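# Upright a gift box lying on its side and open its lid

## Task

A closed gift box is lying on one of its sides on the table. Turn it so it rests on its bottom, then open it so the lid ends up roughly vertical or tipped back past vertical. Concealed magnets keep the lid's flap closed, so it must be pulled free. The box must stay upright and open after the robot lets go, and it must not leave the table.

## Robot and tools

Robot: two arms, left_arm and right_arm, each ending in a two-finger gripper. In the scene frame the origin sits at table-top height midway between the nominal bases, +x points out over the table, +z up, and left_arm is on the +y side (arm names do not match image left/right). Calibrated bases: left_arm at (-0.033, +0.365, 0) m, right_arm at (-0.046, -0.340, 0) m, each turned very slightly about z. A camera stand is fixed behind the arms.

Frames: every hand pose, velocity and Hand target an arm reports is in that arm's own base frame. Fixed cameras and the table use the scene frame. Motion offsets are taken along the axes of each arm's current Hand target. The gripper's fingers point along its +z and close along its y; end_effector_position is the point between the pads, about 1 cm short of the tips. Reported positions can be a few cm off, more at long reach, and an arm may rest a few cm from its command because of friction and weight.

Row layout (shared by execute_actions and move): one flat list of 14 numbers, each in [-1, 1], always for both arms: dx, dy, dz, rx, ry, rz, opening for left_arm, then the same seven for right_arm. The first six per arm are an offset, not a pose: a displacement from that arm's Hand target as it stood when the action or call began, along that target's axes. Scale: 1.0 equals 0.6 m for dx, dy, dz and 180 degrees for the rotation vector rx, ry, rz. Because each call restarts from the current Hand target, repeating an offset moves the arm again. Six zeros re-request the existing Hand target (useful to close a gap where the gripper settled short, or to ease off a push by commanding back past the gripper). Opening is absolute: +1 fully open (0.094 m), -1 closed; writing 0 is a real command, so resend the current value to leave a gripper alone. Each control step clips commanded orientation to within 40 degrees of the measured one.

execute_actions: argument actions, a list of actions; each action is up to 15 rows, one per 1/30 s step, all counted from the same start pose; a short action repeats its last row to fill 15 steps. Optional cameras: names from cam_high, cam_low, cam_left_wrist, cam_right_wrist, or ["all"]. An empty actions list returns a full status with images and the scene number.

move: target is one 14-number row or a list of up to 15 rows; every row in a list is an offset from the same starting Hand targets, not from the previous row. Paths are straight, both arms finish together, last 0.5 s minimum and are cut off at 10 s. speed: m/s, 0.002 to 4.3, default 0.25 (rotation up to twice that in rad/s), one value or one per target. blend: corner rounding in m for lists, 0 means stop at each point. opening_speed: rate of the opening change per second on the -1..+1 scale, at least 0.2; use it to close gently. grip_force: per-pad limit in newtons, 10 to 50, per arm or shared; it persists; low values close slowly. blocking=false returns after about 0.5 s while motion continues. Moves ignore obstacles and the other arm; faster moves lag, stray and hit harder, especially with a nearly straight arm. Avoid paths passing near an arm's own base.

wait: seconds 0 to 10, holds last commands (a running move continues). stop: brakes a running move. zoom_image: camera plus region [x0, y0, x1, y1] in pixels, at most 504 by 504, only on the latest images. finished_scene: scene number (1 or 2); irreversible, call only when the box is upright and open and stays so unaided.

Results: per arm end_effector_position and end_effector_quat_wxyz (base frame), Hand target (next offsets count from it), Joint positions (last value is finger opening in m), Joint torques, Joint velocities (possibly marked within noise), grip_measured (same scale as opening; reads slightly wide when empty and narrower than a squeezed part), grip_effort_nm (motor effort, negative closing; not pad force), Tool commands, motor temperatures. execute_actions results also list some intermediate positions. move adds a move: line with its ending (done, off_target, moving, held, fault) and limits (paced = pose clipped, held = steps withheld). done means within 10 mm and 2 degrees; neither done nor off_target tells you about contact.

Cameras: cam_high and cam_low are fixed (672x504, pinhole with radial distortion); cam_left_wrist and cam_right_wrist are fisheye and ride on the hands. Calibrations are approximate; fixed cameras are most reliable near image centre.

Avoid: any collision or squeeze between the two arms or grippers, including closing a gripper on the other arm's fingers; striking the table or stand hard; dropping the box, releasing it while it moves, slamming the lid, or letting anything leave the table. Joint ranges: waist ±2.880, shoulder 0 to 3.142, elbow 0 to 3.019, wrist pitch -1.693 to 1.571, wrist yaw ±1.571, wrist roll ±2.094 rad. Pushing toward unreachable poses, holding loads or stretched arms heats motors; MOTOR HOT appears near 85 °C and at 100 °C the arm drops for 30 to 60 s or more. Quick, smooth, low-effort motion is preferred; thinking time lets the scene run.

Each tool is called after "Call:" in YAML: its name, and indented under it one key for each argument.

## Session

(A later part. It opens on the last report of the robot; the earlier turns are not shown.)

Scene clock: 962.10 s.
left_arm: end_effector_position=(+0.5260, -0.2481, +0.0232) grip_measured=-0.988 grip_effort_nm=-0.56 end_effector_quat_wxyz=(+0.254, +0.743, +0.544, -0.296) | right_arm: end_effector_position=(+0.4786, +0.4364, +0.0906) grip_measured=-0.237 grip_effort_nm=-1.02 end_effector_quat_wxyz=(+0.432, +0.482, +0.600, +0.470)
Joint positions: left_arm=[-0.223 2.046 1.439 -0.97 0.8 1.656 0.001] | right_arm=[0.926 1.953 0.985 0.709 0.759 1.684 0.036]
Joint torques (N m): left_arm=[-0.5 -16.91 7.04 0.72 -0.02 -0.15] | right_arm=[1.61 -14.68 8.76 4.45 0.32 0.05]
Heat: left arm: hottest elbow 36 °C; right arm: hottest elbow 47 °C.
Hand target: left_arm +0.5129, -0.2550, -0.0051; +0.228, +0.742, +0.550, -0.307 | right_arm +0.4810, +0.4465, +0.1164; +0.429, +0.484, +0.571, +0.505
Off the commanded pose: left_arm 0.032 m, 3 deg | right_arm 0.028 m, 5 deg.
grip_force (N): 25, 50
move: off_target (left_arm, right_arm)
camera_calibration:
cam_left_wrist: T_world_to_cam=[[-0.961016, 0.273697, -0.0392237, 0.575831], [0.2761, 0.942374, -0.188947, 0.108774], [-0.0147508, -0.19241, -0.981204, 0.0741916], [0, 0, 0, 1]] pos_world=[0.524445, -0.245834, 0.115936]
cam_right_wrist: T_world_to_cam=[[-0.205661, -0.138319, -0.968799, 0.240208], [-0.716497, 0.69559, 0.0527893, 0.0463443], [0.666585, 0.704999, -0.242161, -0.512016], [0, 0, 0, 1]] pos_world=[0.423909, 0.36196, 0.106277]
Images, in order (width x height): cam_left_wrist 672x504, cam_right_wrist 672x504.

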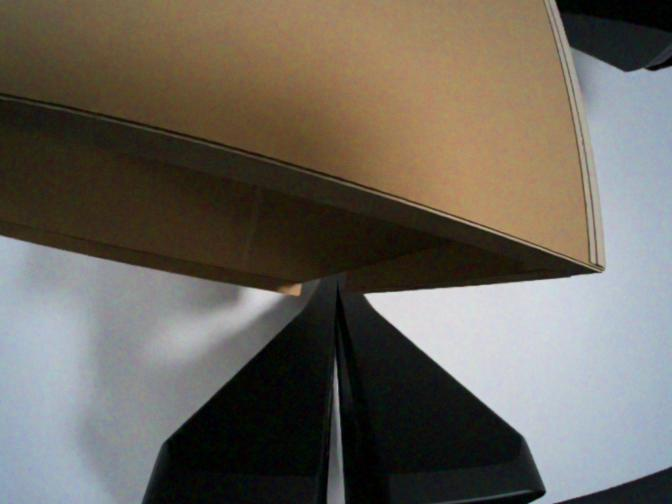

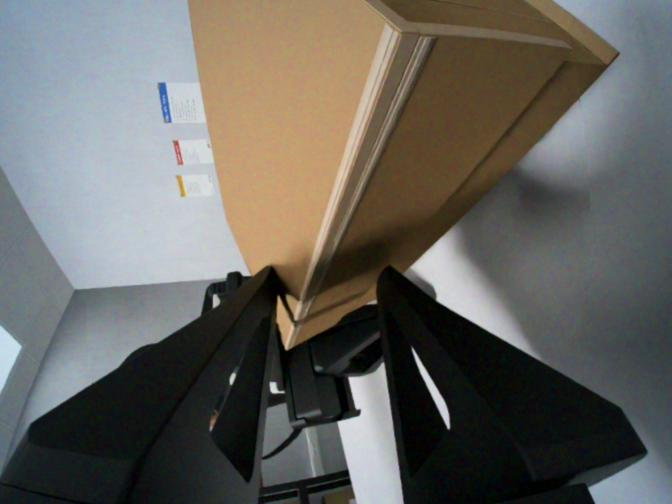

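Call:
execute_actions:
  actions: []
  cameras: ["cam_high","cam_left_wrist","cam_right_wrist"]

Call:
zoom_image:
  camera: "cam_high"
  region: [320, 195, 440, 285]

Call:
zoom_image:
  camera: "cam_right_wrist"
  region: [240, 0, 640, 340]

Call:
zoom_image:
  camera: "cam_left_wrist"
  region: [150, 60, 640, 330]

Scene clock: 967.93 s.
left_arm: end_effector_position=(+0.5260, -0.2481, +0.0232) grip_measured=-0.988 grip_effort_nm=-0.56 end_effector_quat_wxyz=(+0.254, +0.743, +0.544, -0.296) | right_arm: end_effector_position=(+0.4786, +0.4364, +0.0906) grip_measured=-0.237 grip_effort_nm=-1.02 end_effector_quat_wxyz=(+0.432, +0.482, +0.600, +0.470)
Joint positions: left_arm=[-0.223 2.046 1.439 -0.97 0.8 1.656 0.001] | right_arm=[0.926 1.953 0.985 0.709 0.759 1.683 0.036]
Joint velocities: within noise
Joint torques (N m): left_arm=[-0.44 -16.91 7.04 0.73 -0.03 -0.16] | right_arm=[1.73 -14.74 8.72 4.48 0.32 0.11]
Motor temperatures (°C): left_arm=[27 31 36 25 27 25 27] | right_arm=[25 31 46 28 26 25 28]
Heat: left arm: hottest elbow 36 °C; right arm: hottest elbow 46 °C.
Hand target: left_arm +0.5129, -0.2550, -0.0051; +0.228, +0.742, +0.550, -0.307 | right_arm +0.4810, +0.4465, +0.1164; +0.429, +0.484, +0.571, +0.505
Tool commands: left_gripper/opening=-1.0 right_gripper/opening=-0.6
Off the commanded pose: left_arm 0.032 m, 3 deg | right_arm 0.028 m, 5 deg.
grip_force (N): 25, 50
camera_calibration:
cam_left_wrist: T_world_to_cam=[[-0.961016, 0.273697, -0.0392237, 0.575831], [0.2761, 0.942374, -0.188947, 0.108774], [-0.0147508, -0.19241, -0.981204, 0.0741916], [0, 0, 0, 1]] pos_world=[0.524445, -0.245834, 0.115936]
cam_right_wrist: T_world_to_cam=[[-0.20545, -0.138397, -0.968833, 0.240151], [-0.716541, 0.695559, 0.0525888, 0.0463955], [0.666602, 0.705013, -0.24207, -0.512039], [0, 0, 0, 1]] pos_world=[0.42391, 0.361959, 0.106277]
Images, in order (width x height): cam_high 672x504, cam_left_wrist 672x504, cam_right_wrist 672x504.

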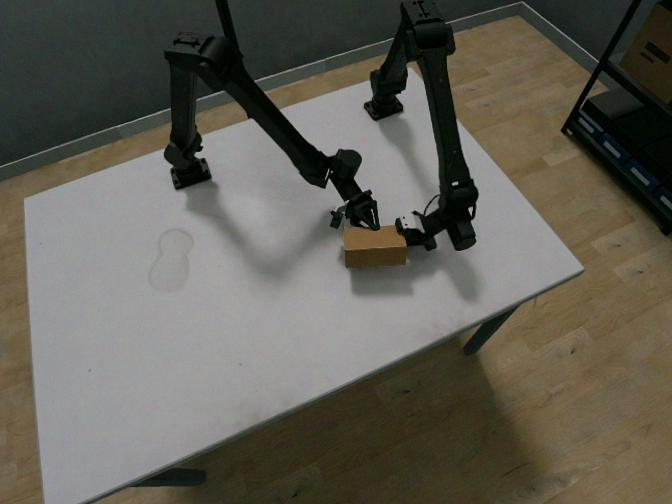

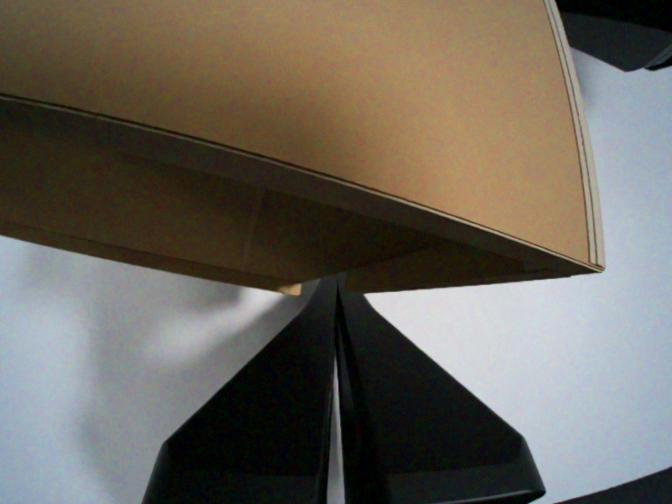

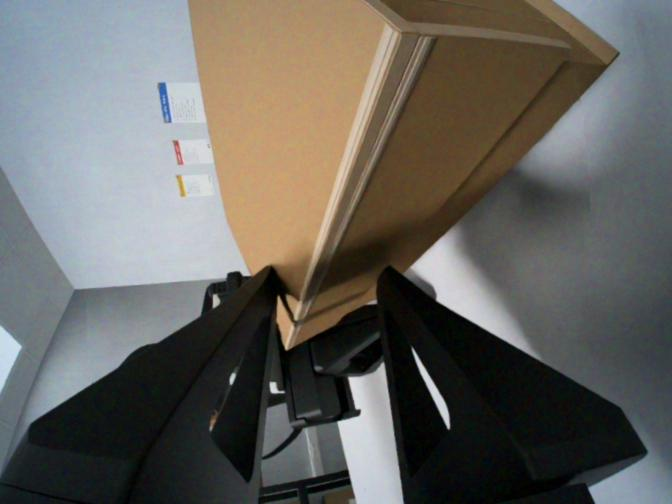

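Scaled by 4.200 from the camera's 672x504 image, which has a finer 960x720 frame.

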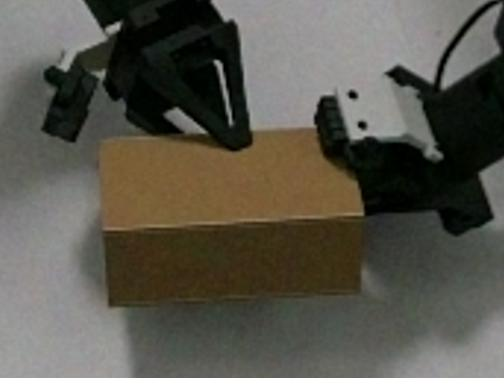

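Scaled by 1.260 from the camera's 672x504 image, which has a finer 960x720 frame.

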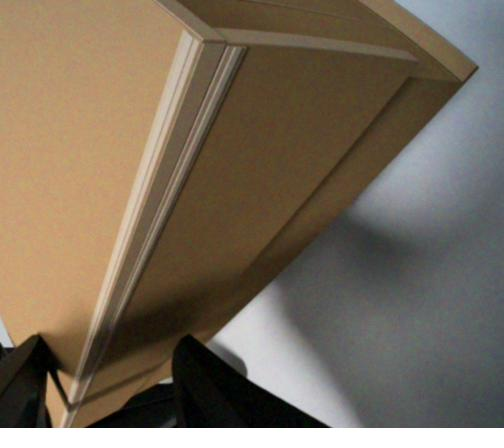

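Scaled by 1.029 from the camera's 672x504 image, which has a finer 960x720 frame.

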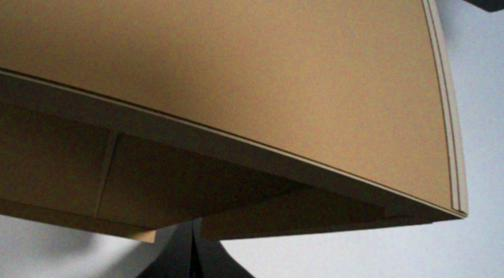

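Call:
move:
  target:
    - [-0.05,0.015,-0.095,0,0,0,-1,0,0,0,0,0,0,-0.6]
    - [-0.05,0.02,-0.095,0,0,0,-1,0.006,-0.07,0.012,0.1,0,0,-0.6]
  speed: [0.1,0.06]
  cameras: ["cam_left_wrist"]

Call:
zoom_image:
  camera: "cam_left_wrist"
  region: [150, 60, 640, 330]

Scene clock: 997.73 s.
left_arm: end_effector_position=(+0.5082, -0.2376, +0.0372) grip_measured=-0.988 grip_effort_nm=-0.56 end_effector_quat_wxyz=(+0.207, +0.735, +0.560, -0.322) | right_arm: end_effector_position=(+0.4710, +0.4359, +0.0556) grip_measured=-0.237 grip_effort_nm=-1.02 end_effector_quat_wxyz=(+0.353, +0.547, +0.648, +0.396)
Joint positions: left_arm=[-0.217 2.033 1.465 -1.134 0.777 1.676 0.001] | right_arm=[0.919 1.911 1.045 0.267 0.682 1.951 0.036]
Joint torques (N m): left_arm=[1.67 -20.48 12.68 -0.21 0.81 0.09] | right_arm=[0.91 -14.27 12.01 1.06 -0.29 -0.04]
Heat: left arm: hottest elbow 37 °C; right arm: hottest elbow 43 °C.
Hand target: left_arm +0.5298, -0.2402, +0.0563; +0.228, +0.742, +0.550, -0.307 | right_arm +0.4824, +0.4503, +0.0739; +0.348, +0.546, +0.643, +0.410
Off the commanded pose: left_arm 0.029 m, 3 deg | right_arm 0.026 m, 2 deg.
grip_force (N): 25, 50
move: off_target (left_arm, right_arm)
camera_calibration:
cam_left_wrist: T_world_to_cam=[[-0.956508, 0.282571, 0.0724278, 0.552128], [0.266949, 0.948019, -0.173202, 0.111923], [-0.117605, -0.146334, -0.98222, 0.152878], [0, 0, 0, 1]] pos_world=[0.516216, -0.239749, 0.129556]
Images, in order (width x height): cam_left_wrist 672x504.

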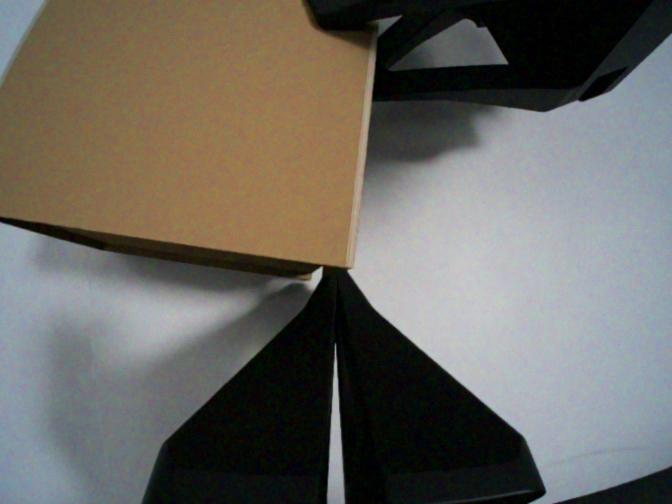

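Scaled by 1.029 from the camera's 672x504 image, which has a finer 960x720 frame.

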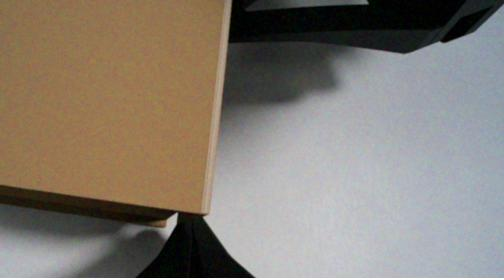

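Call:
move:
  target:
    - [0.035,0,0.035,0,0,0,-1,0,0,0,0,0,0,-0.6]
    - [0.076,0,-0.006,0,0,0,-1,0,0,0,0,0,0,-0.6]
    - [0.078,0.055,-0.006,0,0,0,-1,0,0,0,0,0,0,-0.6]
  speed: 0.08
  cameras: ["cam_left_wrist"]

Call:
zoom_image:
  camera: "cam_left_wrist"
  region: [100, 60, 590, 330]

Scene clock: 1006.47 s.
left_arm: end_effector_position=(+0.5574, -0.2133, +0.0266) grip_measured=-0.988 grip_effort_nm=-0.56 end_effector_quat_wxyz=(+0.224, +0.738, +0.554, -0.313) | right_arm: end_effector_position=(+0.4711, +0.4377, +0.0558) grip_measured=-0.237 grip_effort_nm=-1.02 end_effector_quat_wxyz=(+0.349, +0.546, +0.649, +0.398)
Joint positions: left_arm=[-0.159 2.138 1.614 -1.194 0.778 1.756 0.001] | right_arm=[0.919 1.911 1.047 0.266 0.674 1.952 0.036]
Joint torques (N m): left_arm=[1.2 -19.55 12.3 -0.14 0.54 0.03] | right_arm=[0.62 -14.27 11.92 1.06 0.07 -0.03]
Heat: left arm: hottest elbow 39 °C; right arm: hottest elbow 45 °C.
Hand target: left_arm +0.5718, -0.2158, +0.0259; +0.228, +0.742, +0.550, -0.307 | right_arm +0.4824, +0.4503, +0.0739; +0.348, +0.546, +0.643, +0.410
Off the commanded pose: left_arm 0.015 m, 1 deg | right_arm 0.025 m, 2 deg.
grip_force (N): 25, 50
move: off_target (left_arm, right_arm)
camera_calibration:
cam_left_wrist: T_world_to_cam=[[-0.959308, 0.280576, 0.0317182, 0.595345], [0.270732, 0.945879, -0.178934, 0.0715211], [-0.0802062, -0.163066, -0.98335, 0.127386], [0, 0, 0, 1]] pos_world=[0.561973, -0.213917, 0.119179]
Images, in order (width x height): cam_left_wrist 672x504.

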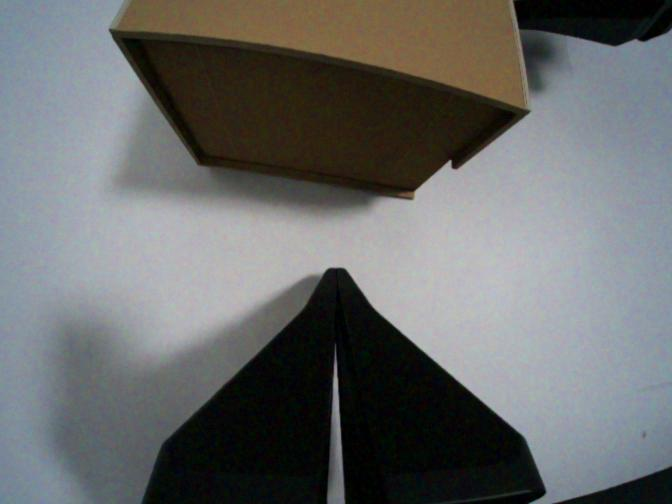

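Scaled by 1.029 from the camera's 672x504 image, which has a finer 960x720 frame.

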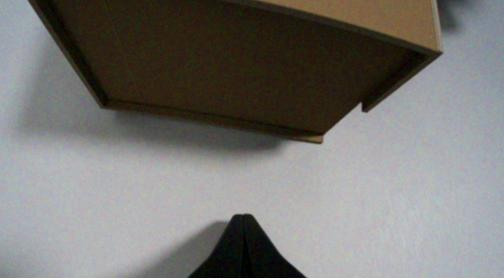

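Call:
move:
  target:
    - [-0.0095,0,-0.0095,0,0,0,-1,0,0,0,0,0,0,-0.6]
    - [-0.062,-0.013,0.043,0,0,0,-1,0,0,0,0,0,0,-0.6]
    - [-0.035,-0.013,0.078,0,0,0,-1,0,0,0,0,0,0,-0.6]
  speed: 0.05
  cameras: ["cam_left_wrist"]

Call:
zoom_image:
  camera: "cam_left_wrist"
  region: [150, 130, 500, 330]

Scene clock: 1016.13 s.
left_arm: end_effector_position=(+0.5581, -0.2535, +0.0254) grip_measured=-0.988 grip_effort_nm=-0.56 end_effector_quat_wxyz=(+0.241, +0.741, +0.548, -0.304) | right_arm: end_effector_position=(+0.4711, +0.4377, +0.0558) grip_measured=-0.237 grip_effort_nm=-1.02 end_effector_quat_wxyz=(+0.349, +0.546, +0.649, +0.398)
Joint positions: left_arm=[-0.221 2.129 1.594 -1.079 0.797 1.665 0.001] | right_arm=[0.919 1.911 1.047 0.266 0.674 1.952 0.036]
Joint torques (N m): left_arm=[-0.03 -20.13 7.36 1.1 0.14 -0.16] | right_arm=[1.14 -14.33 11.93 1.06 0.08 -0.03]
Heat: left arm: hottest elbow 39 °C; right arm: hottest elbow 45 °C.
Hand target: left_arm +0.5505, -0.2592, +0.0077; +0.228, +0.742, +0.550, -0.307 | right_arm +0.4824, +0.4503, +0.0739; +0.348, +0.546, +0.643, +0.410
Off the commanded pose: left_arm 0.020 m, 2 deg | right_arm 0.025 m, 2 deg.
grip_force (N): 25, 50
move: off_target (left_arm, right_arm)
camera_calibration:
cam_left_wrist: T_world_to_cam=[[-0.960558, 0.277956, -0.0082917, 0.608244], [0.274537, 0.943157, -0.187308, 0.106455], [-0.0442429, -0.182196, -0.982266, 0.0948076], [0, 0, 0, 1]] pos_world=[0.559223, -0.252195, 0.11811]
Images, in order (width x height): cam_left_wrist 672x504.

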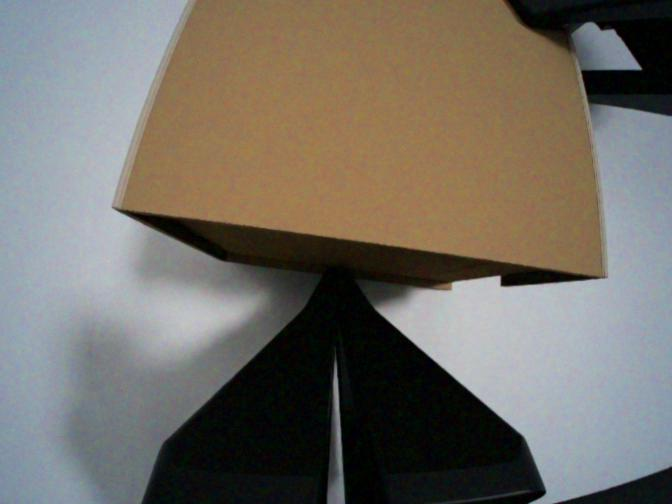

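Scaled by 1.440 from the camera's 672x504 image, which has a finer 960x720 frame.

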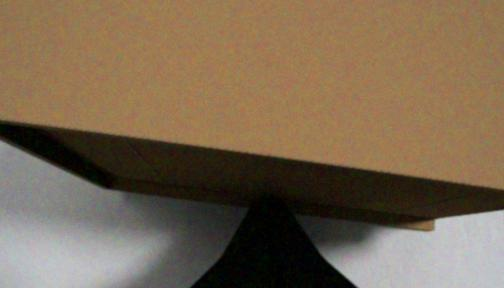

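Call:
move:
  target:
    - [0.03,0,0.05,0,0,0,-1,0,0,0,0,0,0,-0.6]
    - [0.03,0,0.05,0,0,0,-1,0,0.05,-0.02,-0.06,0,0,-0.6]
    - [0.03,0,0.05,0,0,0,-1,0,0.12,-0.04,-0.13,0,0,-0.6]
  speed: [0.05,0.06,0.1]
  blend: [0,0.01,0]
  cameras: ["cam_left_wrist","cam_right_wrist","cam_high"]

Call:
zoom_image:
  camera: "cam_high"
  region: [320, 195, 440, 285]

Scene clock: 1024.60 s.
left_arm: end_effector_position=(+0.5632, -0.2647, +0.0236) grip_measured=-0.988 grip_effort_nm=-0.56 end_effector_quat_wxyz=(+0.267, +0.745, +0.536, -0.293) | right_arm: end_effector_position=(+0.4849, +0.4367, +0.1016) grip_measured=-0.324 grip_effort_nm=-1.02 end_effector_quat_wxyz=(+0.454, +0.463, +0.592, +0.479)
Joint positions: left_arm=[-0.234 2.124 1.572 -0.992 0.814 1.648 0.001] | right_arm=[0.919 1.966 0.991 0.794 0.763 1.601 0.032]
Joint torques (N m): left_arm=[-0.09 -16.09 6.94 0.87 -0.56 -0.15] | right_arm=[1.85 -16.21 10.03 5.29 0.11 0.07]
Heat: left arm: hottest elbow 39 °C; right arm: hottest elbow 44 °C.
Hand target: left_arm +0.5480, -0.2674, -0.0265; +0.228, +0.742, +0.550, -0.307 | right_arm +0.4909, +0.4516, +0.1492; +0.451, +0.464, +0.547, +0.532
Off the commanded pose: left_arm 0.052 m, 5 deg | right_arm 0.050 m, 8 deg.
grip_force (N): 25, 50
move: off_target (left_arm, right_arm)
camera_calibration:
cam_left_wrist: T_world_to_cam=[[-0.958265, 0.277599, -0.0683082, 0.616369], [0.285763, 0.936948, -0.201164, 0.107669], [0.00815836, -0.212288, -0.977173, 0.0535287], [0, 0, 0, 1]] pos_world=[0.55944, -0.26062, 0.116069]
cam_right_wrist: T_world_to_cam=[[-0.147241, -0.157242, -0.976522, 0.232973], [-0.719608, 0.694372, -0.00330578, 0.0578109], [0.67859, 0.702227, -0.215393, -0.521108], [0, 0, 0, 1]] pos_world=[0.429523, 0.362426, 0.115452]
Images, in order (width x height): cam_high 672x504, cam_left_wrist 672x504, cam_right_wrist 672x504.

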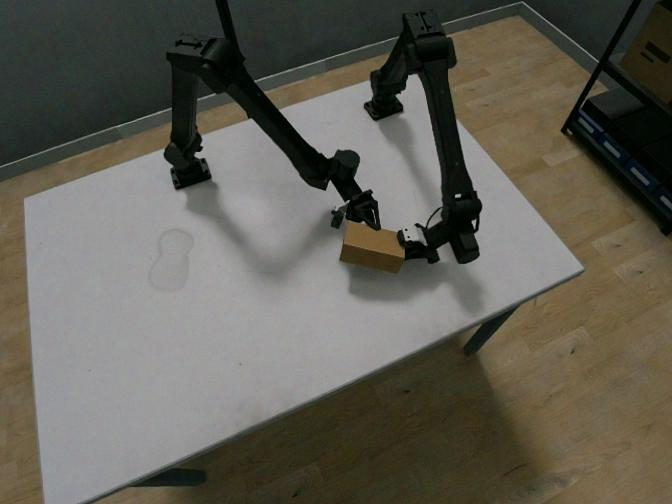

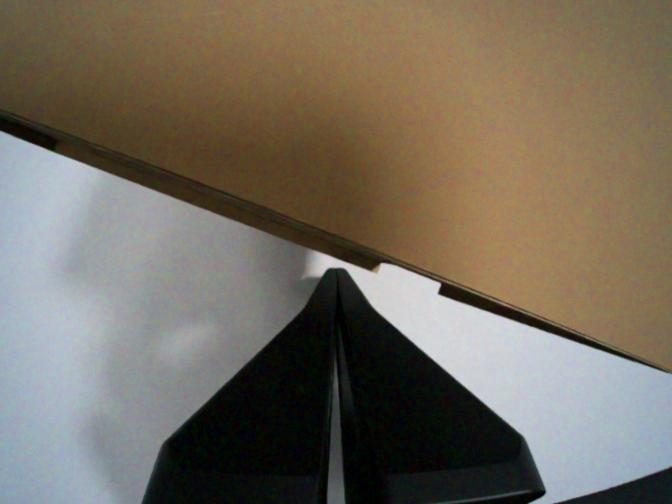

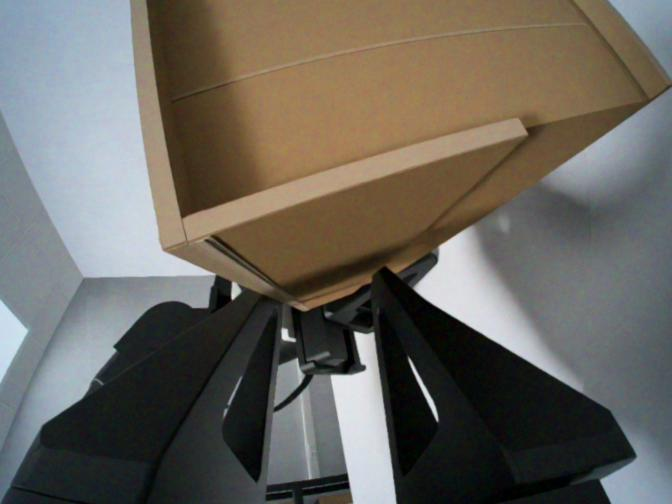

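Scaled by 4.200 from the camera's 672x504 image, which has a finer 960x720 frame.

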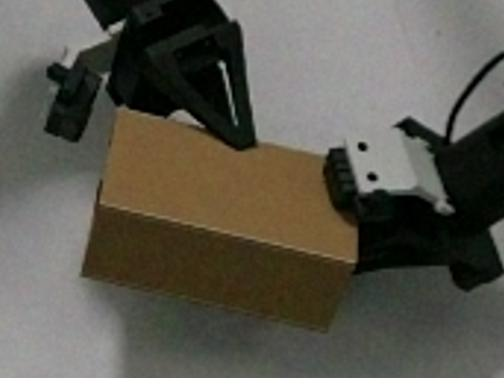

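Call:
move:
  target:
    - [-0.02,0,-0.09,0,0,0,-1,0,-0.04,0.005,0.05,0,0,-0.6]
    - [-0.02,0,-0.09,0,0,0,-1,0,-0.112,0.015,0.13,0,0,-0.6]
    - [0.035,0,-0.145,0,0,0,-1,0,-0.112,0.012,0.13,0,0,0.2]
  speed: [0.07,0.06,0.06]
  blend: [0.01,0,0]
  opening_speed: 0.6
  cameras: ["cam_left_wrist","cam_right_wrist"]

Call:
zoom_image:
  camera: "cam_left_wrist"
  region: [100, 60, 590, 330]

Scene clock: 1043.27 s.
left_arm: end_effector_position=(+0.5549, -0.2011, +0.0259) grip_measured=-0.988 grip_effort_nm=-0.56 end_effector_quat_wxyz=(+0.226, +0.740, +0.550, -0.314) | right_arm: end_effector_position=(+0.4828, +0.4465, +0.0689) grip_measured=+0.197 grip_effort_nm=0.11 end_effector_quat_wxyz=(+0.348, +0.540, +0.654, +0.399)
Joint positions: left_arm=[-0.138 2.135 1.604 -1.212 0.78 1.796 0.001] | right_arm=[0.909 1.908 1.09 0.233 0.655 1.928 0.056]
Joint torques (N m): left_arm=[2.43 -18.84 11.93 -0.21 0.28 0.1] | right_arm=[0.32 -13.98 11.71 1.48 0.26 0.11]
Heat: left arm: hottest elbow 39 °C; right arm: hottest elbow 45 °C.
Hand target: left_arm +0.5701, -0.1944, +0.0203; +0.228, +0.742, +0.550, -0.307 | right_arm +0.4962, +0.4526, +0.0818; +0.348, +0.546, +0.643, +0.410
Off the commanded pose: left_arm 0.018 m, 1 deg | right_arm 0.020 m, 2 deg.
grip_force (N): 25, 50
move: off_target (left_arm, right_arm); target 3's new opening was sent with right_arm's hand 0.017 m and 1 deg from that target
camera_calibration:
cam_left_wrist: T_world_to_cam=[[-0.957162, 0.288256, 0.0273937, 0.589933], [0.27858, 0.942553, -0.184356, 0.0555652], [-0.0789617, -0.168827, -0.982478, 0.126619], [0, 0, 0, 1]] pos_world=[0.55918, -0.201048, 0.118484]
cam_right_wrist: T_world_to_cam=[[-0.456614, -0.142941, -0.878107, 0.338404], [-0.677929, 0.695062, 0.239378, 0.0122075], [0.576121, 0.704597, -0.414279, -0.471426], [0, 0, 0, 1]] pos_world=[0.434395, 0.372052, 0.0989311]
Images, in order (width x height): cam_left_wrist 672x504, cam_right_wrist 672x504.

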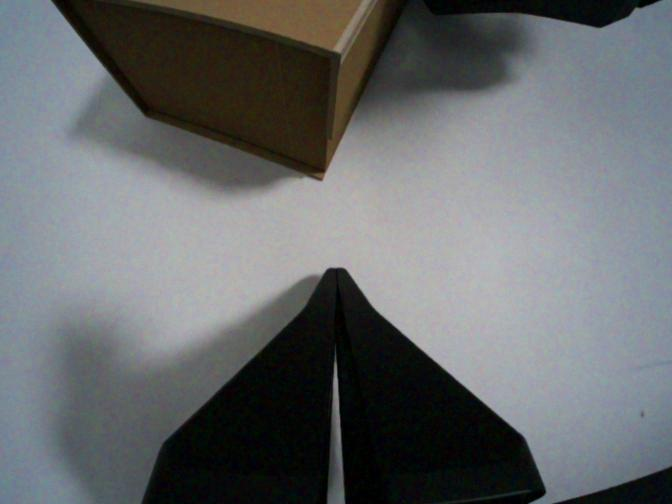

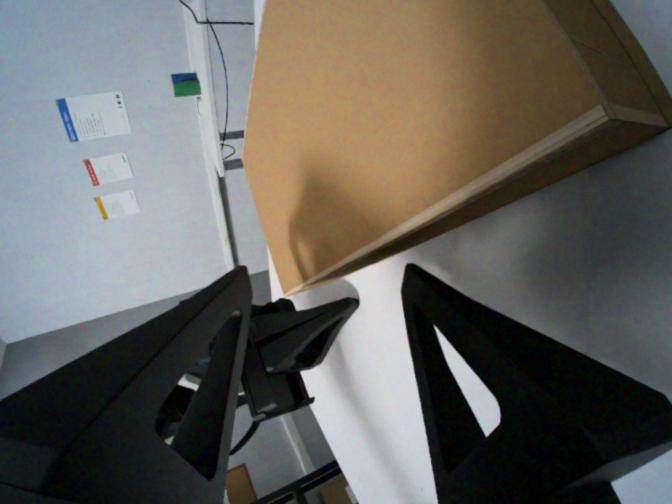

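Scaled by 1.029 from the camera's 672x504 image, which has a finer 960x720 frame.

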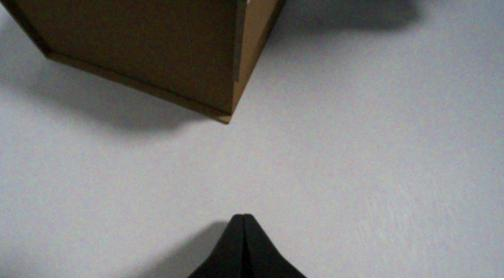

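Call:
move:
  target: [0,0,0,0,0,0,-1,0,0,-0.13,0,0,0,0.2]
  cameras: ["all"]

Scene clock: 1059.30 s.
left_arm: end_effector_position=(+0.5549, -0.2011, +0.0259) grip_measured=-0.988 grip_effort_nm=-0.56 end_effector_quat_wxyz=(+0.226, +0.740, +0.550, -0.314) | right_arm: end_effector_position=(+0.4317, +0.4424, +0.1123) grip_measured=+0.198 grip_effort_nm=0.11 end_effector_quat_wxyz=(+0.350, +0.544, +0.643, +0.409)
Joint positions: left_arm=[-0.138 2.135 1.604 -1.212 0.78 1.796 0.001] | right_arm=[0.987 1.763 1.007 0.157 0.731 1.993 0.056]
Joint torques (N m): left_arm=[2.43 -18.9 11.93 -0.23 0.28 0.09] | right_arm=[1.61 -13.63 8.12 1.31 0.44 0.13]
Motor temperatures (°C): left_arm=[27 33 41 25 27 25 27] | right_arm=[25 33 47 28 26 25 28]
Heat: left arm: hottest elbow 41 °C; right arm: hottest elbow 47 °C.
Hand target: left_arm +0.5701, -0.1944, +0.0203; +0.228, +0.742, +0.550, -0.307 | right_arm +0.4264, +0.4411, +0.1148; +0.348, +0.546, +0.643, +0.410
Off the commanded pose: left_arm 0.018 m, 1 deg | right_arm 0.006 m, 0 deg.
grip_force (N): 25, 50
move: off_target (left_arm)
camera_calibration:
cam_left_wrist: T_world_to_cam=[[-0.957162, 0.288256, 0.0273937, 0.589933], [0.27858, 0.942553, -0.184356, 0.0555652], [-0.0789617, -0.168827, -0.982478, 0.126619], [0, 0, 0, 1]] pos_world=[0.55918, -0.201048, 0.118484]
cam_right_wrist: T_world_to_cam=[[-0.442584, -0.117173, -0.889039, 0.336408], [-0.673459, 0.698052, 0.243262, -0.0336455], [0.592092, 0.706395, -0.387858, -0.431751], [0, 0, 0, 1]] pos_world=[0.381866, 0.367891, 0.139806]

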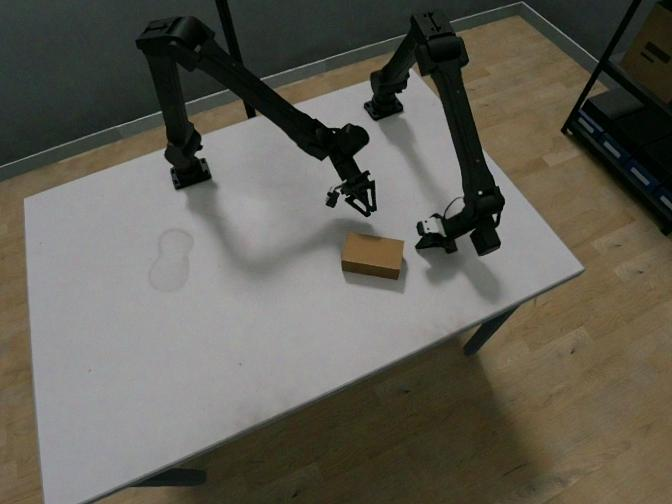

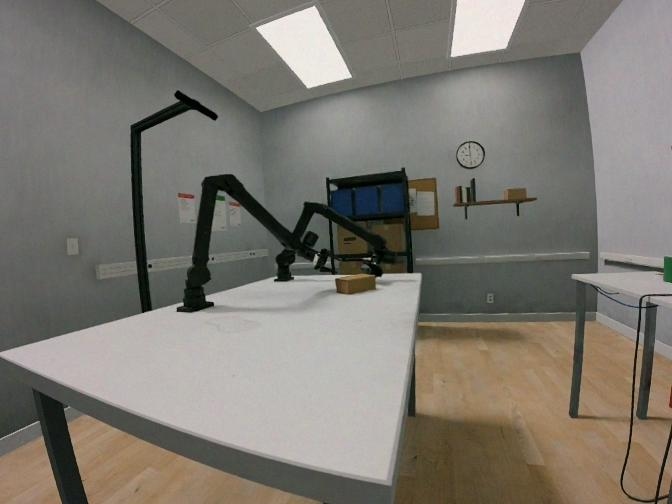

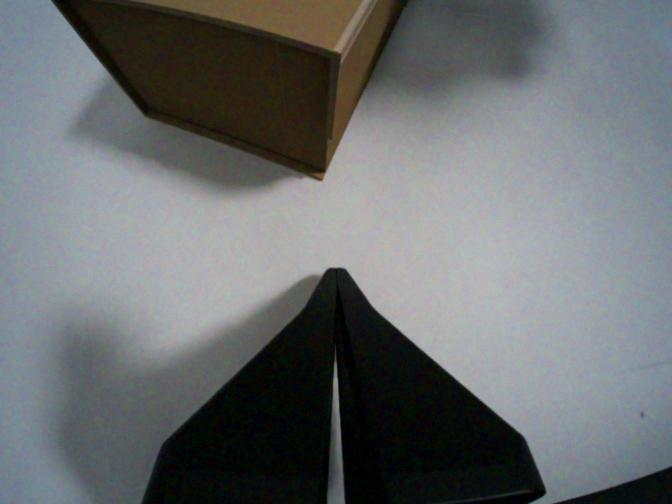

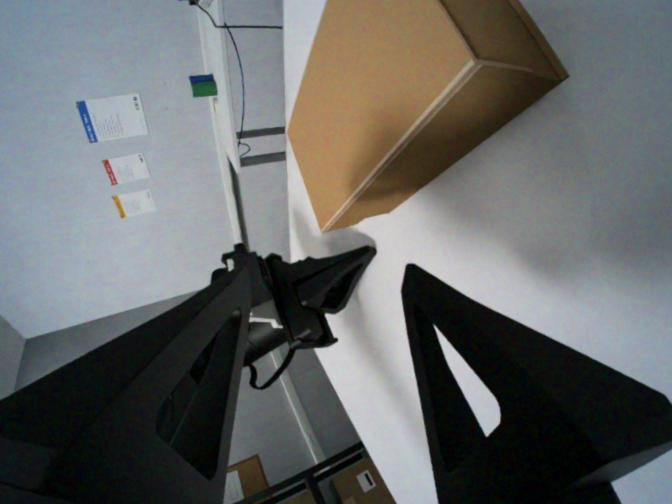

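Call:
move:
  target: [0,0,0,0,0,0,-1,-0.29,0.049,-0.072,-0.159,0.2025,-0.591,1]
  cameras: ["cam_right_wrist"]

Scene clock: 1101.20 s.
left_arm: end_effector_position=(+0.5549, -0.2011, +0.0259) grip_measured=-0.988 grip_effort_nm=-0.56 end_effector_quat_wxyz=(+0.226, +0.740, +0.550, -0.314) | right_arm: end_effector_position=(+0.4038, +0.2616, +0.1247) grip_measured=+0.998 grip_effort_nm=0.11 end_effector_quat_wxyz=(+0.414, -0.393, +0.788, +0.232)
Joint positions: left_arm=[-0.138 2.135 1.604 -1.212 0.78 1.796 0.001] | right_arm=[0.415 1.346 0.636 0.049 -0.459 -0.282 0.094]
Joint torques (N m): left_arm=[2.43 -18.84 11.95 -0.21 0.28 0.1] | right_arm=[0.09 -8.76 14.57 1.44 -0.31 0.04]
Heat: left arm: hottest elbow 44 °C; right arm: hottest elbow 43 °C.
Hand target: left_arm +0.5701, -0.1944, +0.0203; +0.228, +0.742, +0.550, -0.307 | right_arm +0.4284, +0.2650, +0.1596; +0.446, -0.393, +0.772, +0.226
Off the commanded pose: left_arm 0.018 m, 1 deg | right_arm 0.043 m, 4 deg.
grip_force (N): 25, 50
move: off_target (left_arm, right_arm)
camera_calibration:
cam_right_wrist: T_world_to_cam=[[0.804243, -0.59413, 0.0142358, -0.177516], [-0.556454, -0.761223, -0.333014, 0.47716], [0.20869, 0.259903, -0.942814, 0.058117], [0, 0, 0, 1]] pos_world=[0.396156, 0.242653, 0.216222]
Images, in order (width x height): cam_right_wrist 672x504.

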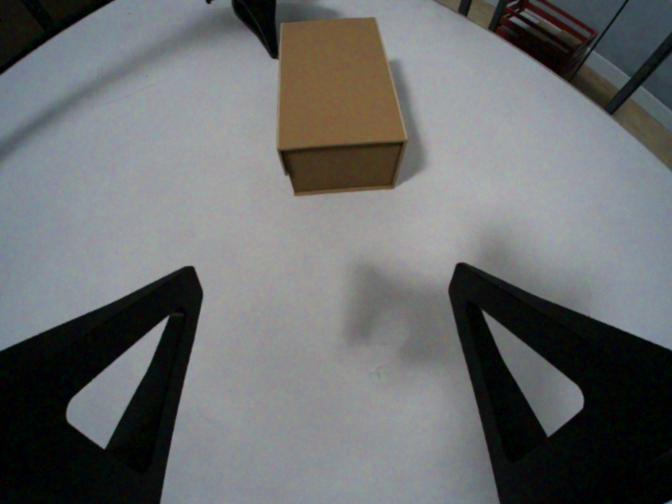

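Call:
move:
  target: [0,0,0,0,0,0,-1,0.077,-0.028,0.166,0,0,0,1]
  cameras: ["cam_right_wrist"]

Scene clock: 1111.07 s.
left_arm: end_effector_position=(+0.5549, -0.2011, +0.0259) grip_measured=-0.988 grip_effort_nm=-0.56 end_effector_quat_wxyz=(+0.226, +0.740, +0.550, -0.314) | right_arm: end_effector_position=(+0.4622, +0.2902, +0.0577) grip_measured=+0.998 grip_effort_nm=0.11 end_effector_quat_wxyz=(+0.428, -0.392, +0.783, +0.223)
Joint positions: left_arm=[-0.138 2.135 1.604 -1.212 0.78 1.796 0.001] | right_arm=[0.428 1.666 0.733 0.305 -0.43 -0.277 0.094]
Joint torques (N m): left_arm=[2.43 -18.84 11.93 -0.21 0.28 0.1] | right_arm=[2.43 -9 11.84 2.71 -0.07 0.22]
Heat: left arm: hottest elbow 44 °C; right arm: hottest elbow 46 °C.
Hand target: left_arm +0.5701, -0.1944, +0.0203; +0.228, +0.742, +0.550, -0.307 | right_arm +0.4791, +0.3061, +0.0699; +0.446, -0.393, +0.772, +0.226
Off the commanded pose: left_arm 0.018 m, 1 deg | right_arm 0.026 m, 2 deg.
grip_force (N): 25, 50
move: off_target (left_arm, right_arm)
camera_calibration:
cam_right_wrist: T_world_to_cam=[[0.795874, -0.604097, 0.0406399, -0.201146], [-0.554501, -0.754196, -0.351734, 0.507248], [0.243132, 0.257401, -0.935217, -0.0403246], [0, 0, 0, 1]] pos_world=[0.451161, 0.271433, 0.148879]
Images, in order (width x height): cam_right_wrist 672x504.

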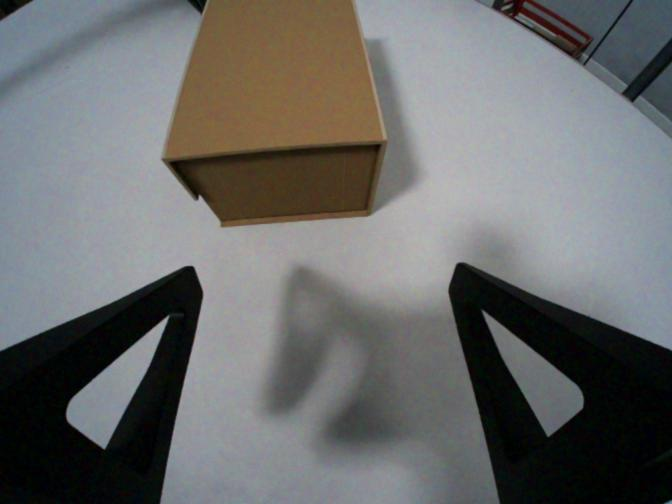

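Call:
move:
  target:
    - [0,0,0,0,0,0,-1,0.036,0.023,0.0375,-0.0144,0,-0.0083,1]
    - [0,0,0,0,0,0,-1,-0.018,0.0295,0.131,-0.0144,0,-0.0083,1]
  speed: 0.12
  cameras: ["cam_right_wrist","cam_left_wrist"]

Scene clock: 1123.50 s.
left_arm: end_effector_position=(+0.5549, -0.2011, +0.0259) grip_measured=-0.988 grip_effort_nm=-0.56 end_effector_quat_wxyz=(+0.226, +0.740, +0.550, -0.314) | right_arm: end_effector_position=(+0.4951, +0.3608, +0.0358) grip_measured=+0.998 grip_effort_nm=0.11 end_effector_quat_wxyz=(+0.435, -0.413, +0.765, +0.234)
Joint positions: left_arm=[-0.138 2.135 1.604 -1.212 0.78 1.796 0.001] | right_arm=[0.52 1.848 0.901 0.358 -0.399 -0.255 0.094]
Joint torques (N m): left_arm=[2.43 -18.84 11.93 -0.23 0.28 0.1] | right_arm=[1.96 -11.05 12.07 1.52 -0.04 0.21]
Heat: left arm: hottest elbow 45 °C; right arm: hottest elbow 45 °C.
Hand target: left_arm +0.5701, -0.1944, +0.0203; +0.228, +0.742, +0.550, -0.307 | right_arm +0.5082, +0.3760, +0.0400; +0.440, -0.413, +0.761, +0.238
Off the commanded pose: left_arm 0.018 m, 1 deg | right_arm 0.020 m, 1 deg.
grip_force (N): 25, 50
move: off_target (left_arm, right_arm)
camera_calibration:
cam_left_wrist: T_world_to_cam=[[-0.957162, 0.288256, 0.0273937, 0.589933], [0.27858, 0.942553, -0.184356, 0.0555652], [-0.0789617, -0.168827, -0.982478, 0.126619], [0, 0, 0, 1]] pos_world=[0.55918, -0.201048, 0.118484]
cam_right_wrist: T_world_to_cam=[[0.826513, -0.560162, 0.05563, -0.215474], [-0.502409, -0.778632, -0.375922, 0.554928], [0.253892, 0.282755, -0.92498, -0.101804], [0, 0, 0, 1]] pos_world=[0.48274, 0.34017, 0.126429]
Images, in order (width x height): cam_left_wrist 672x504, cam_right_wrist 672x504.

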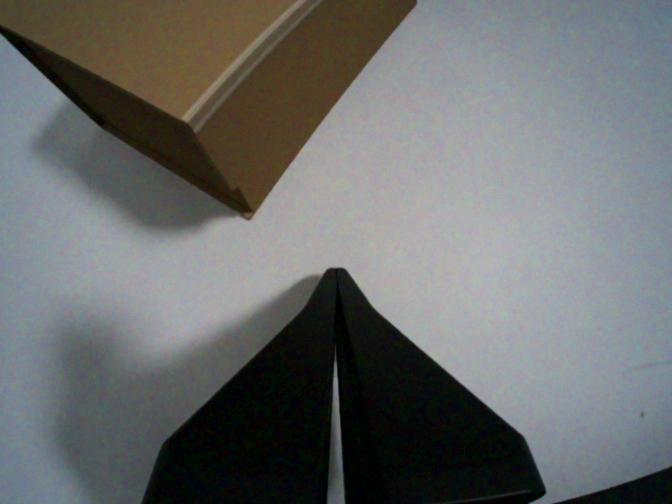

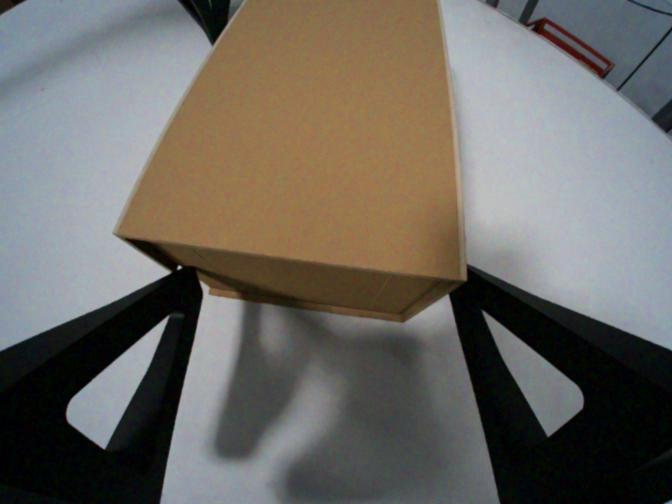

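Call:
zoom_image:
  camera: "cam_right_wrist"
  region: [90, 200, 290, 350]

Call:
zoom_image:
  camera: "cam_right_wrist"
  region: [370, 230, 520, 340]

Scaled by 2.520 from the camera's 672x504 image, which has a finer 960x720 frame.

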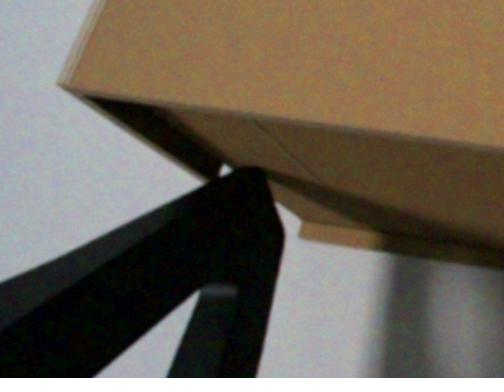

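Scaled by 3.360 from the camera's 672x504 image, which has a finer 960x720 frame.

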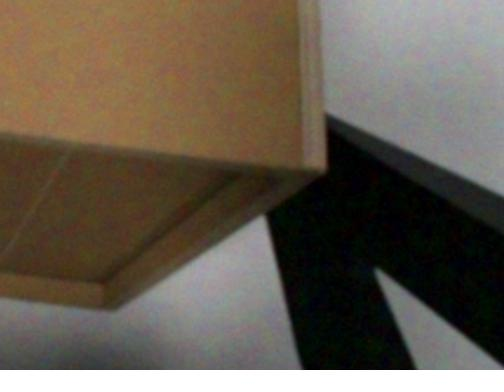

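Call:
move:
  target:
    - [0,0,0,0,0,0,-1,0,0,-0.06,0,0,0,1]
    - [0,0,0,0,0,0,-1,0.054,0.018,-0.045,0.0334,0,0.0199,1]
  speed: 0.15
  cameras: ["cam_right_wrist"]

Scene clock: 1143.97 s.
left_arm: end_effector_position=(+0.5549, -0.2011, +0.0259) grip_measured=-0.988 grip_effort_nm=-0.56 end_effector_quat_wxyz=(+0.226, +0.740, +0.550, -0.314) | right_arm: end_effector_position=(+0.4849, +0.3448, +0.0387) grip_measured=+0.998 grip_effort_nm=0.11 end_effector_quat_wxyz=(+0.461, -0.365, +0.782, +0.208)
Joint positions: left_arm=[-0.138 2.135 1.604 -1.212 0.78 1.796 0.001] | right_arm=[0.538 1.81 0.815 0.461 -0.279 -0.175 0.094]
Joint torques (N m): left_arm=[2.37 -18.9 11.93 -0.21 0.29 0.09] | right_arm=[1.96 -10.23 6.58 2.84 0.01 0.2]
Heat: left arm: hottest elbow 45 °C; right arm: hottest elbow 45 °C.
Hand target: left_arm +0.5701, -0.1944, +0.0203; +0.228, +0.742, +0.550, -0.307 | right_arm +0.4776, +0.3486, +0.0255; +0.453, -0.365, +0.785, +0.211
Off the commanded pose: left_arm 0.018 m, 1 deg | right_arm 0.016 m, 1 deg.
grip_force (N): 25, 50
move: off_target (left_arm, right_arm)
camera_calibration:
cam_right_wrist: T_world_to_cam=[[0.749761, -0.658481, 0.0652732, -0.145425], [-0.58517, -0.705857, -0.399178, 0.554316], [0.308925, 0.261092, -0.914547, -0.111737], [0, 0, 0, 1]] pos_world=[0.467921, 0.324681, 0.128574]
Images, in order (width x height): cam_right_wrist 672x504.

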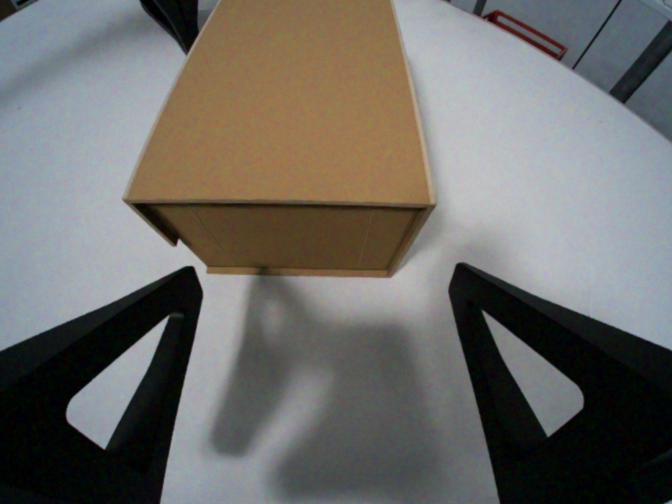

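Call:
move:
  target:
    - [0,0,0,0,0,0,-1,0.024,0.018,0.0145,0,0,0,1]
    - [0,0,0,0,0,0,-1,-0.01,0.018,0.072,0,0,0,1]
  speed: 0.12
  cameras: ["cam_right_wrist","cam_left_wrist"]

Scene clock: 1149.03 s.
left_arm: end_effector_position=(+0.5549, -0.2011, +0.0259) grip_measured=-0.988 grip_effort_nm=-0.56 end_effector_quat_wxyz=(+0.226, +0.740, +0.550, -0.314) | right_arm: end_effector_position=(+0.4889, +0.3728, +0.0150) grip_measured=+0.998 grip_effort_nm=0.11 end_effector_quat_wxyz=(+0.458, -0.365, +0.784, +0.207)
Joint positions: left_arm=[-0.138 2.135 1.604 -1.212 0.78 1.796 0.001] | right_arm=[0.585 1.9 0.867 0.5 -0.238 -0.149 0.094]
Joint torques (N m): left_arm=[2.37 -18.84 11.95 -0.23 0.28 0.09] | right_arm=[2.2 -10.4 10.55 1.47 0.03 0.24]
Heat: left arm: hottest elbow 45 °C; right arm: hottest elbow 45 °C.
Hand target: left_arm +0.5701, -0.1944, +0.0203; +0.228, +0.742, +0.550, -0.307 | right_arm +0.4952, +0.3866, +0.0090; +0.453, -0.365, +0.785, +0.211
Off the commanded pose: left_arm 0.018 m, 1 deg | right_arm 0.016 m, 1 deg.
grip_force (N): 25, 50
move: off_target (left_arm, right_arm)
camera_calibration:
cam_left_wrist: T_world_to_cam=[[-0.957162, 0.288256, 0.0273937, 0.589933], [0.27858, 0.942553, -0.184356, 0.0555652], [-0.0789617, -0.168827, -0.982478, 0.126619], [0, 0, 0, 1]] pos_world=[0.55918, -0.201048, 0.118484]
cam_right_wrist: T_world_to_cam=[[0.749592, -0.658864, 0.0633305, -0.12813], [-0.58772, -0.70654, -0.39419, 0.568387], [0.304463, 0.258261, -0.916844, -0.138631], [0, 0, 0, 1]] pos_world=[0.472305, 0.352971, 0.105065]
Images, in order (width x height): cam_left_wrist 672x504, cam_right_wrist 672x504.

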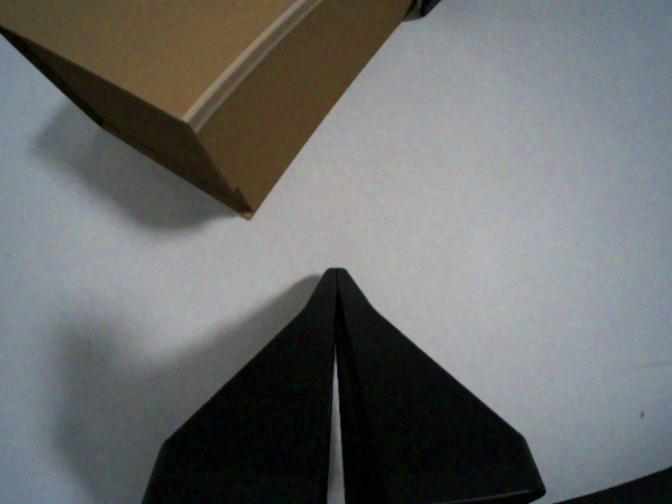

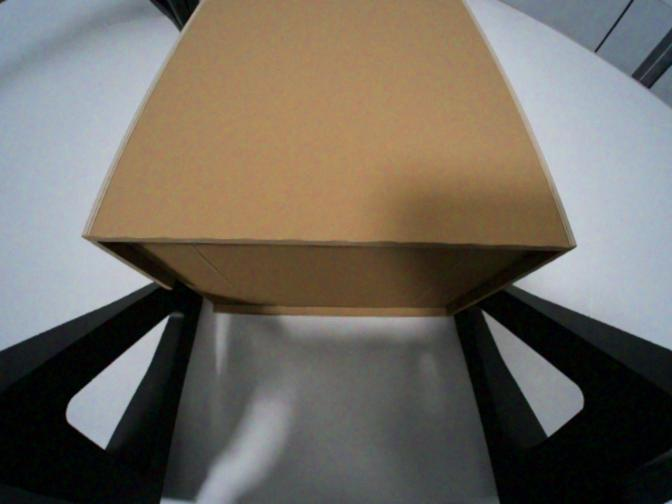

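Call:
move:
  target:
    - [0,0,0,0,0,0,-1,-0.01,0,0.018,0,0,0,1]
    - [0,0,0,0,0,0,-1,-0.01,0,0.018,0,0,0,0.6]
  speed: 0.12
  opening_speed: 0.3
  cameras: ["cam_right_wrist","cam_left_wrist"]

Scene clock: 1155.07 s.
left_arm: end_effector_position=(+0.5549, -0.2011, +0.0259) grip_measured=-0.988 grip_effort_nm=-0.56 end_effector_quat_wxyz=(+0.226, +0.740, +0.550, -0.314) | right_arm: end_effector_position=(+0.4976, +0.3816, +0.0152) grip_measured=+0.877 grip_effort_nm=-1.02 end_effector_quat_wxyz=(+0.458, -0.364, +0.784, +0.207)
Joint positions: left_arm=[-0.138 2.135 1.604 -1.212 0.78 1.796 0.001] | right_arm=[0.591 1.918 0.903 0.483 -0.232 -0.145 0.088]
Joint torques (N m): left_arm=[2.43 -18.84 11.93 -0.24 0.28 0.09] | right_arm=[2.37 -10.75 10.7 1.4 0 0.24]
Motor temperatures (°C): left_arm=[27 35 46 25 27 25 27] | right_arm=[24 31 45 28 26 25 27]
Heat: left arm: hottest elbow 46 °C; right arm: hottest elbow 45 °C.
Hand target: left_arm +0.5701, -0.1944, +0.0203; +0.228, +0.742, +0.550, -0.307 | right_arm +0.5031, +0.3961, +0.0087; +0.453, -0.365, +0.785, +0.211
Off the commanded pose: left_arm 0.018 m, 1 deg | right_arm 0.017 m, 1 deg.
grip_force (N): 25, 50
move: off_target (left_arm, right_arm); target 2's new opening was sent with right_arm's hand 0.017 m and 1 deg from that target
camera_calibration:
cam_left_wrist: T_world_to_cam=[[-0.957162, 0.288256, 0.0273937, 0.589933], [0.27858, 0.942553, -0.184356, 0.0555652], [-0.0789617, -0.168827, -0.982478, 0.126619], [0, 0, 0, 1]] pos_world=[0.55918, -0.201048, 0.118484]
cam_right_wrist: T_world_to_cam=[[0.74841, -0.660192, 0.0634736, -0.127835], [-0.588877, -0.705481, -0.394362, 0.579986], [0.305134, 0.257766, -0.91676, -0.14352], [0, 0, 0, 1]] pos_world=[0.481006, 0.361768, 0.105265]
Images, in order (width x height): cam_left_wrist 672x504, cam_right_wrist 672x504.

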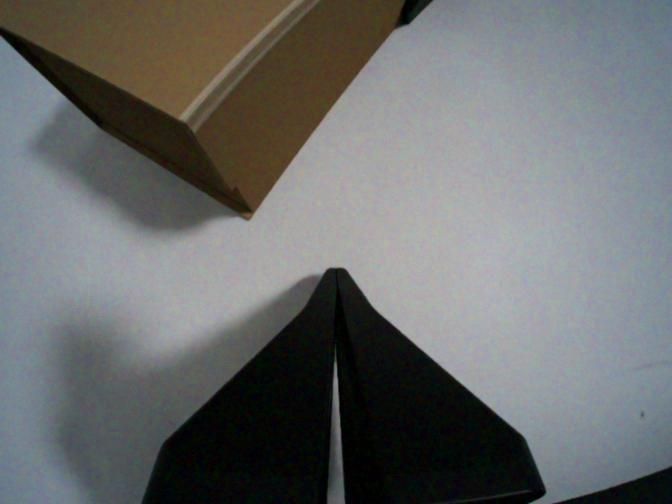

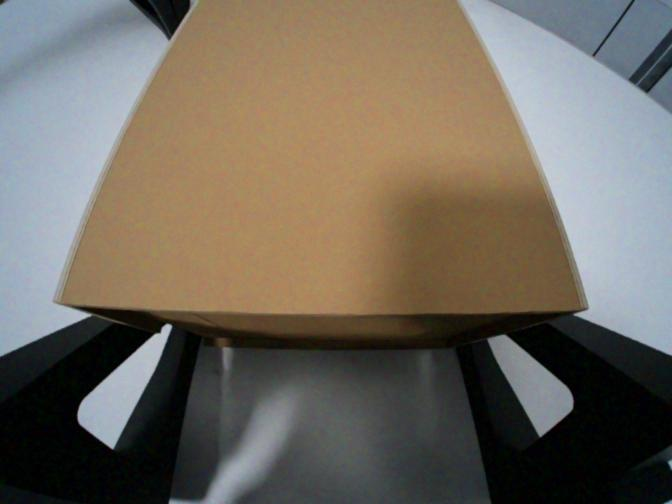

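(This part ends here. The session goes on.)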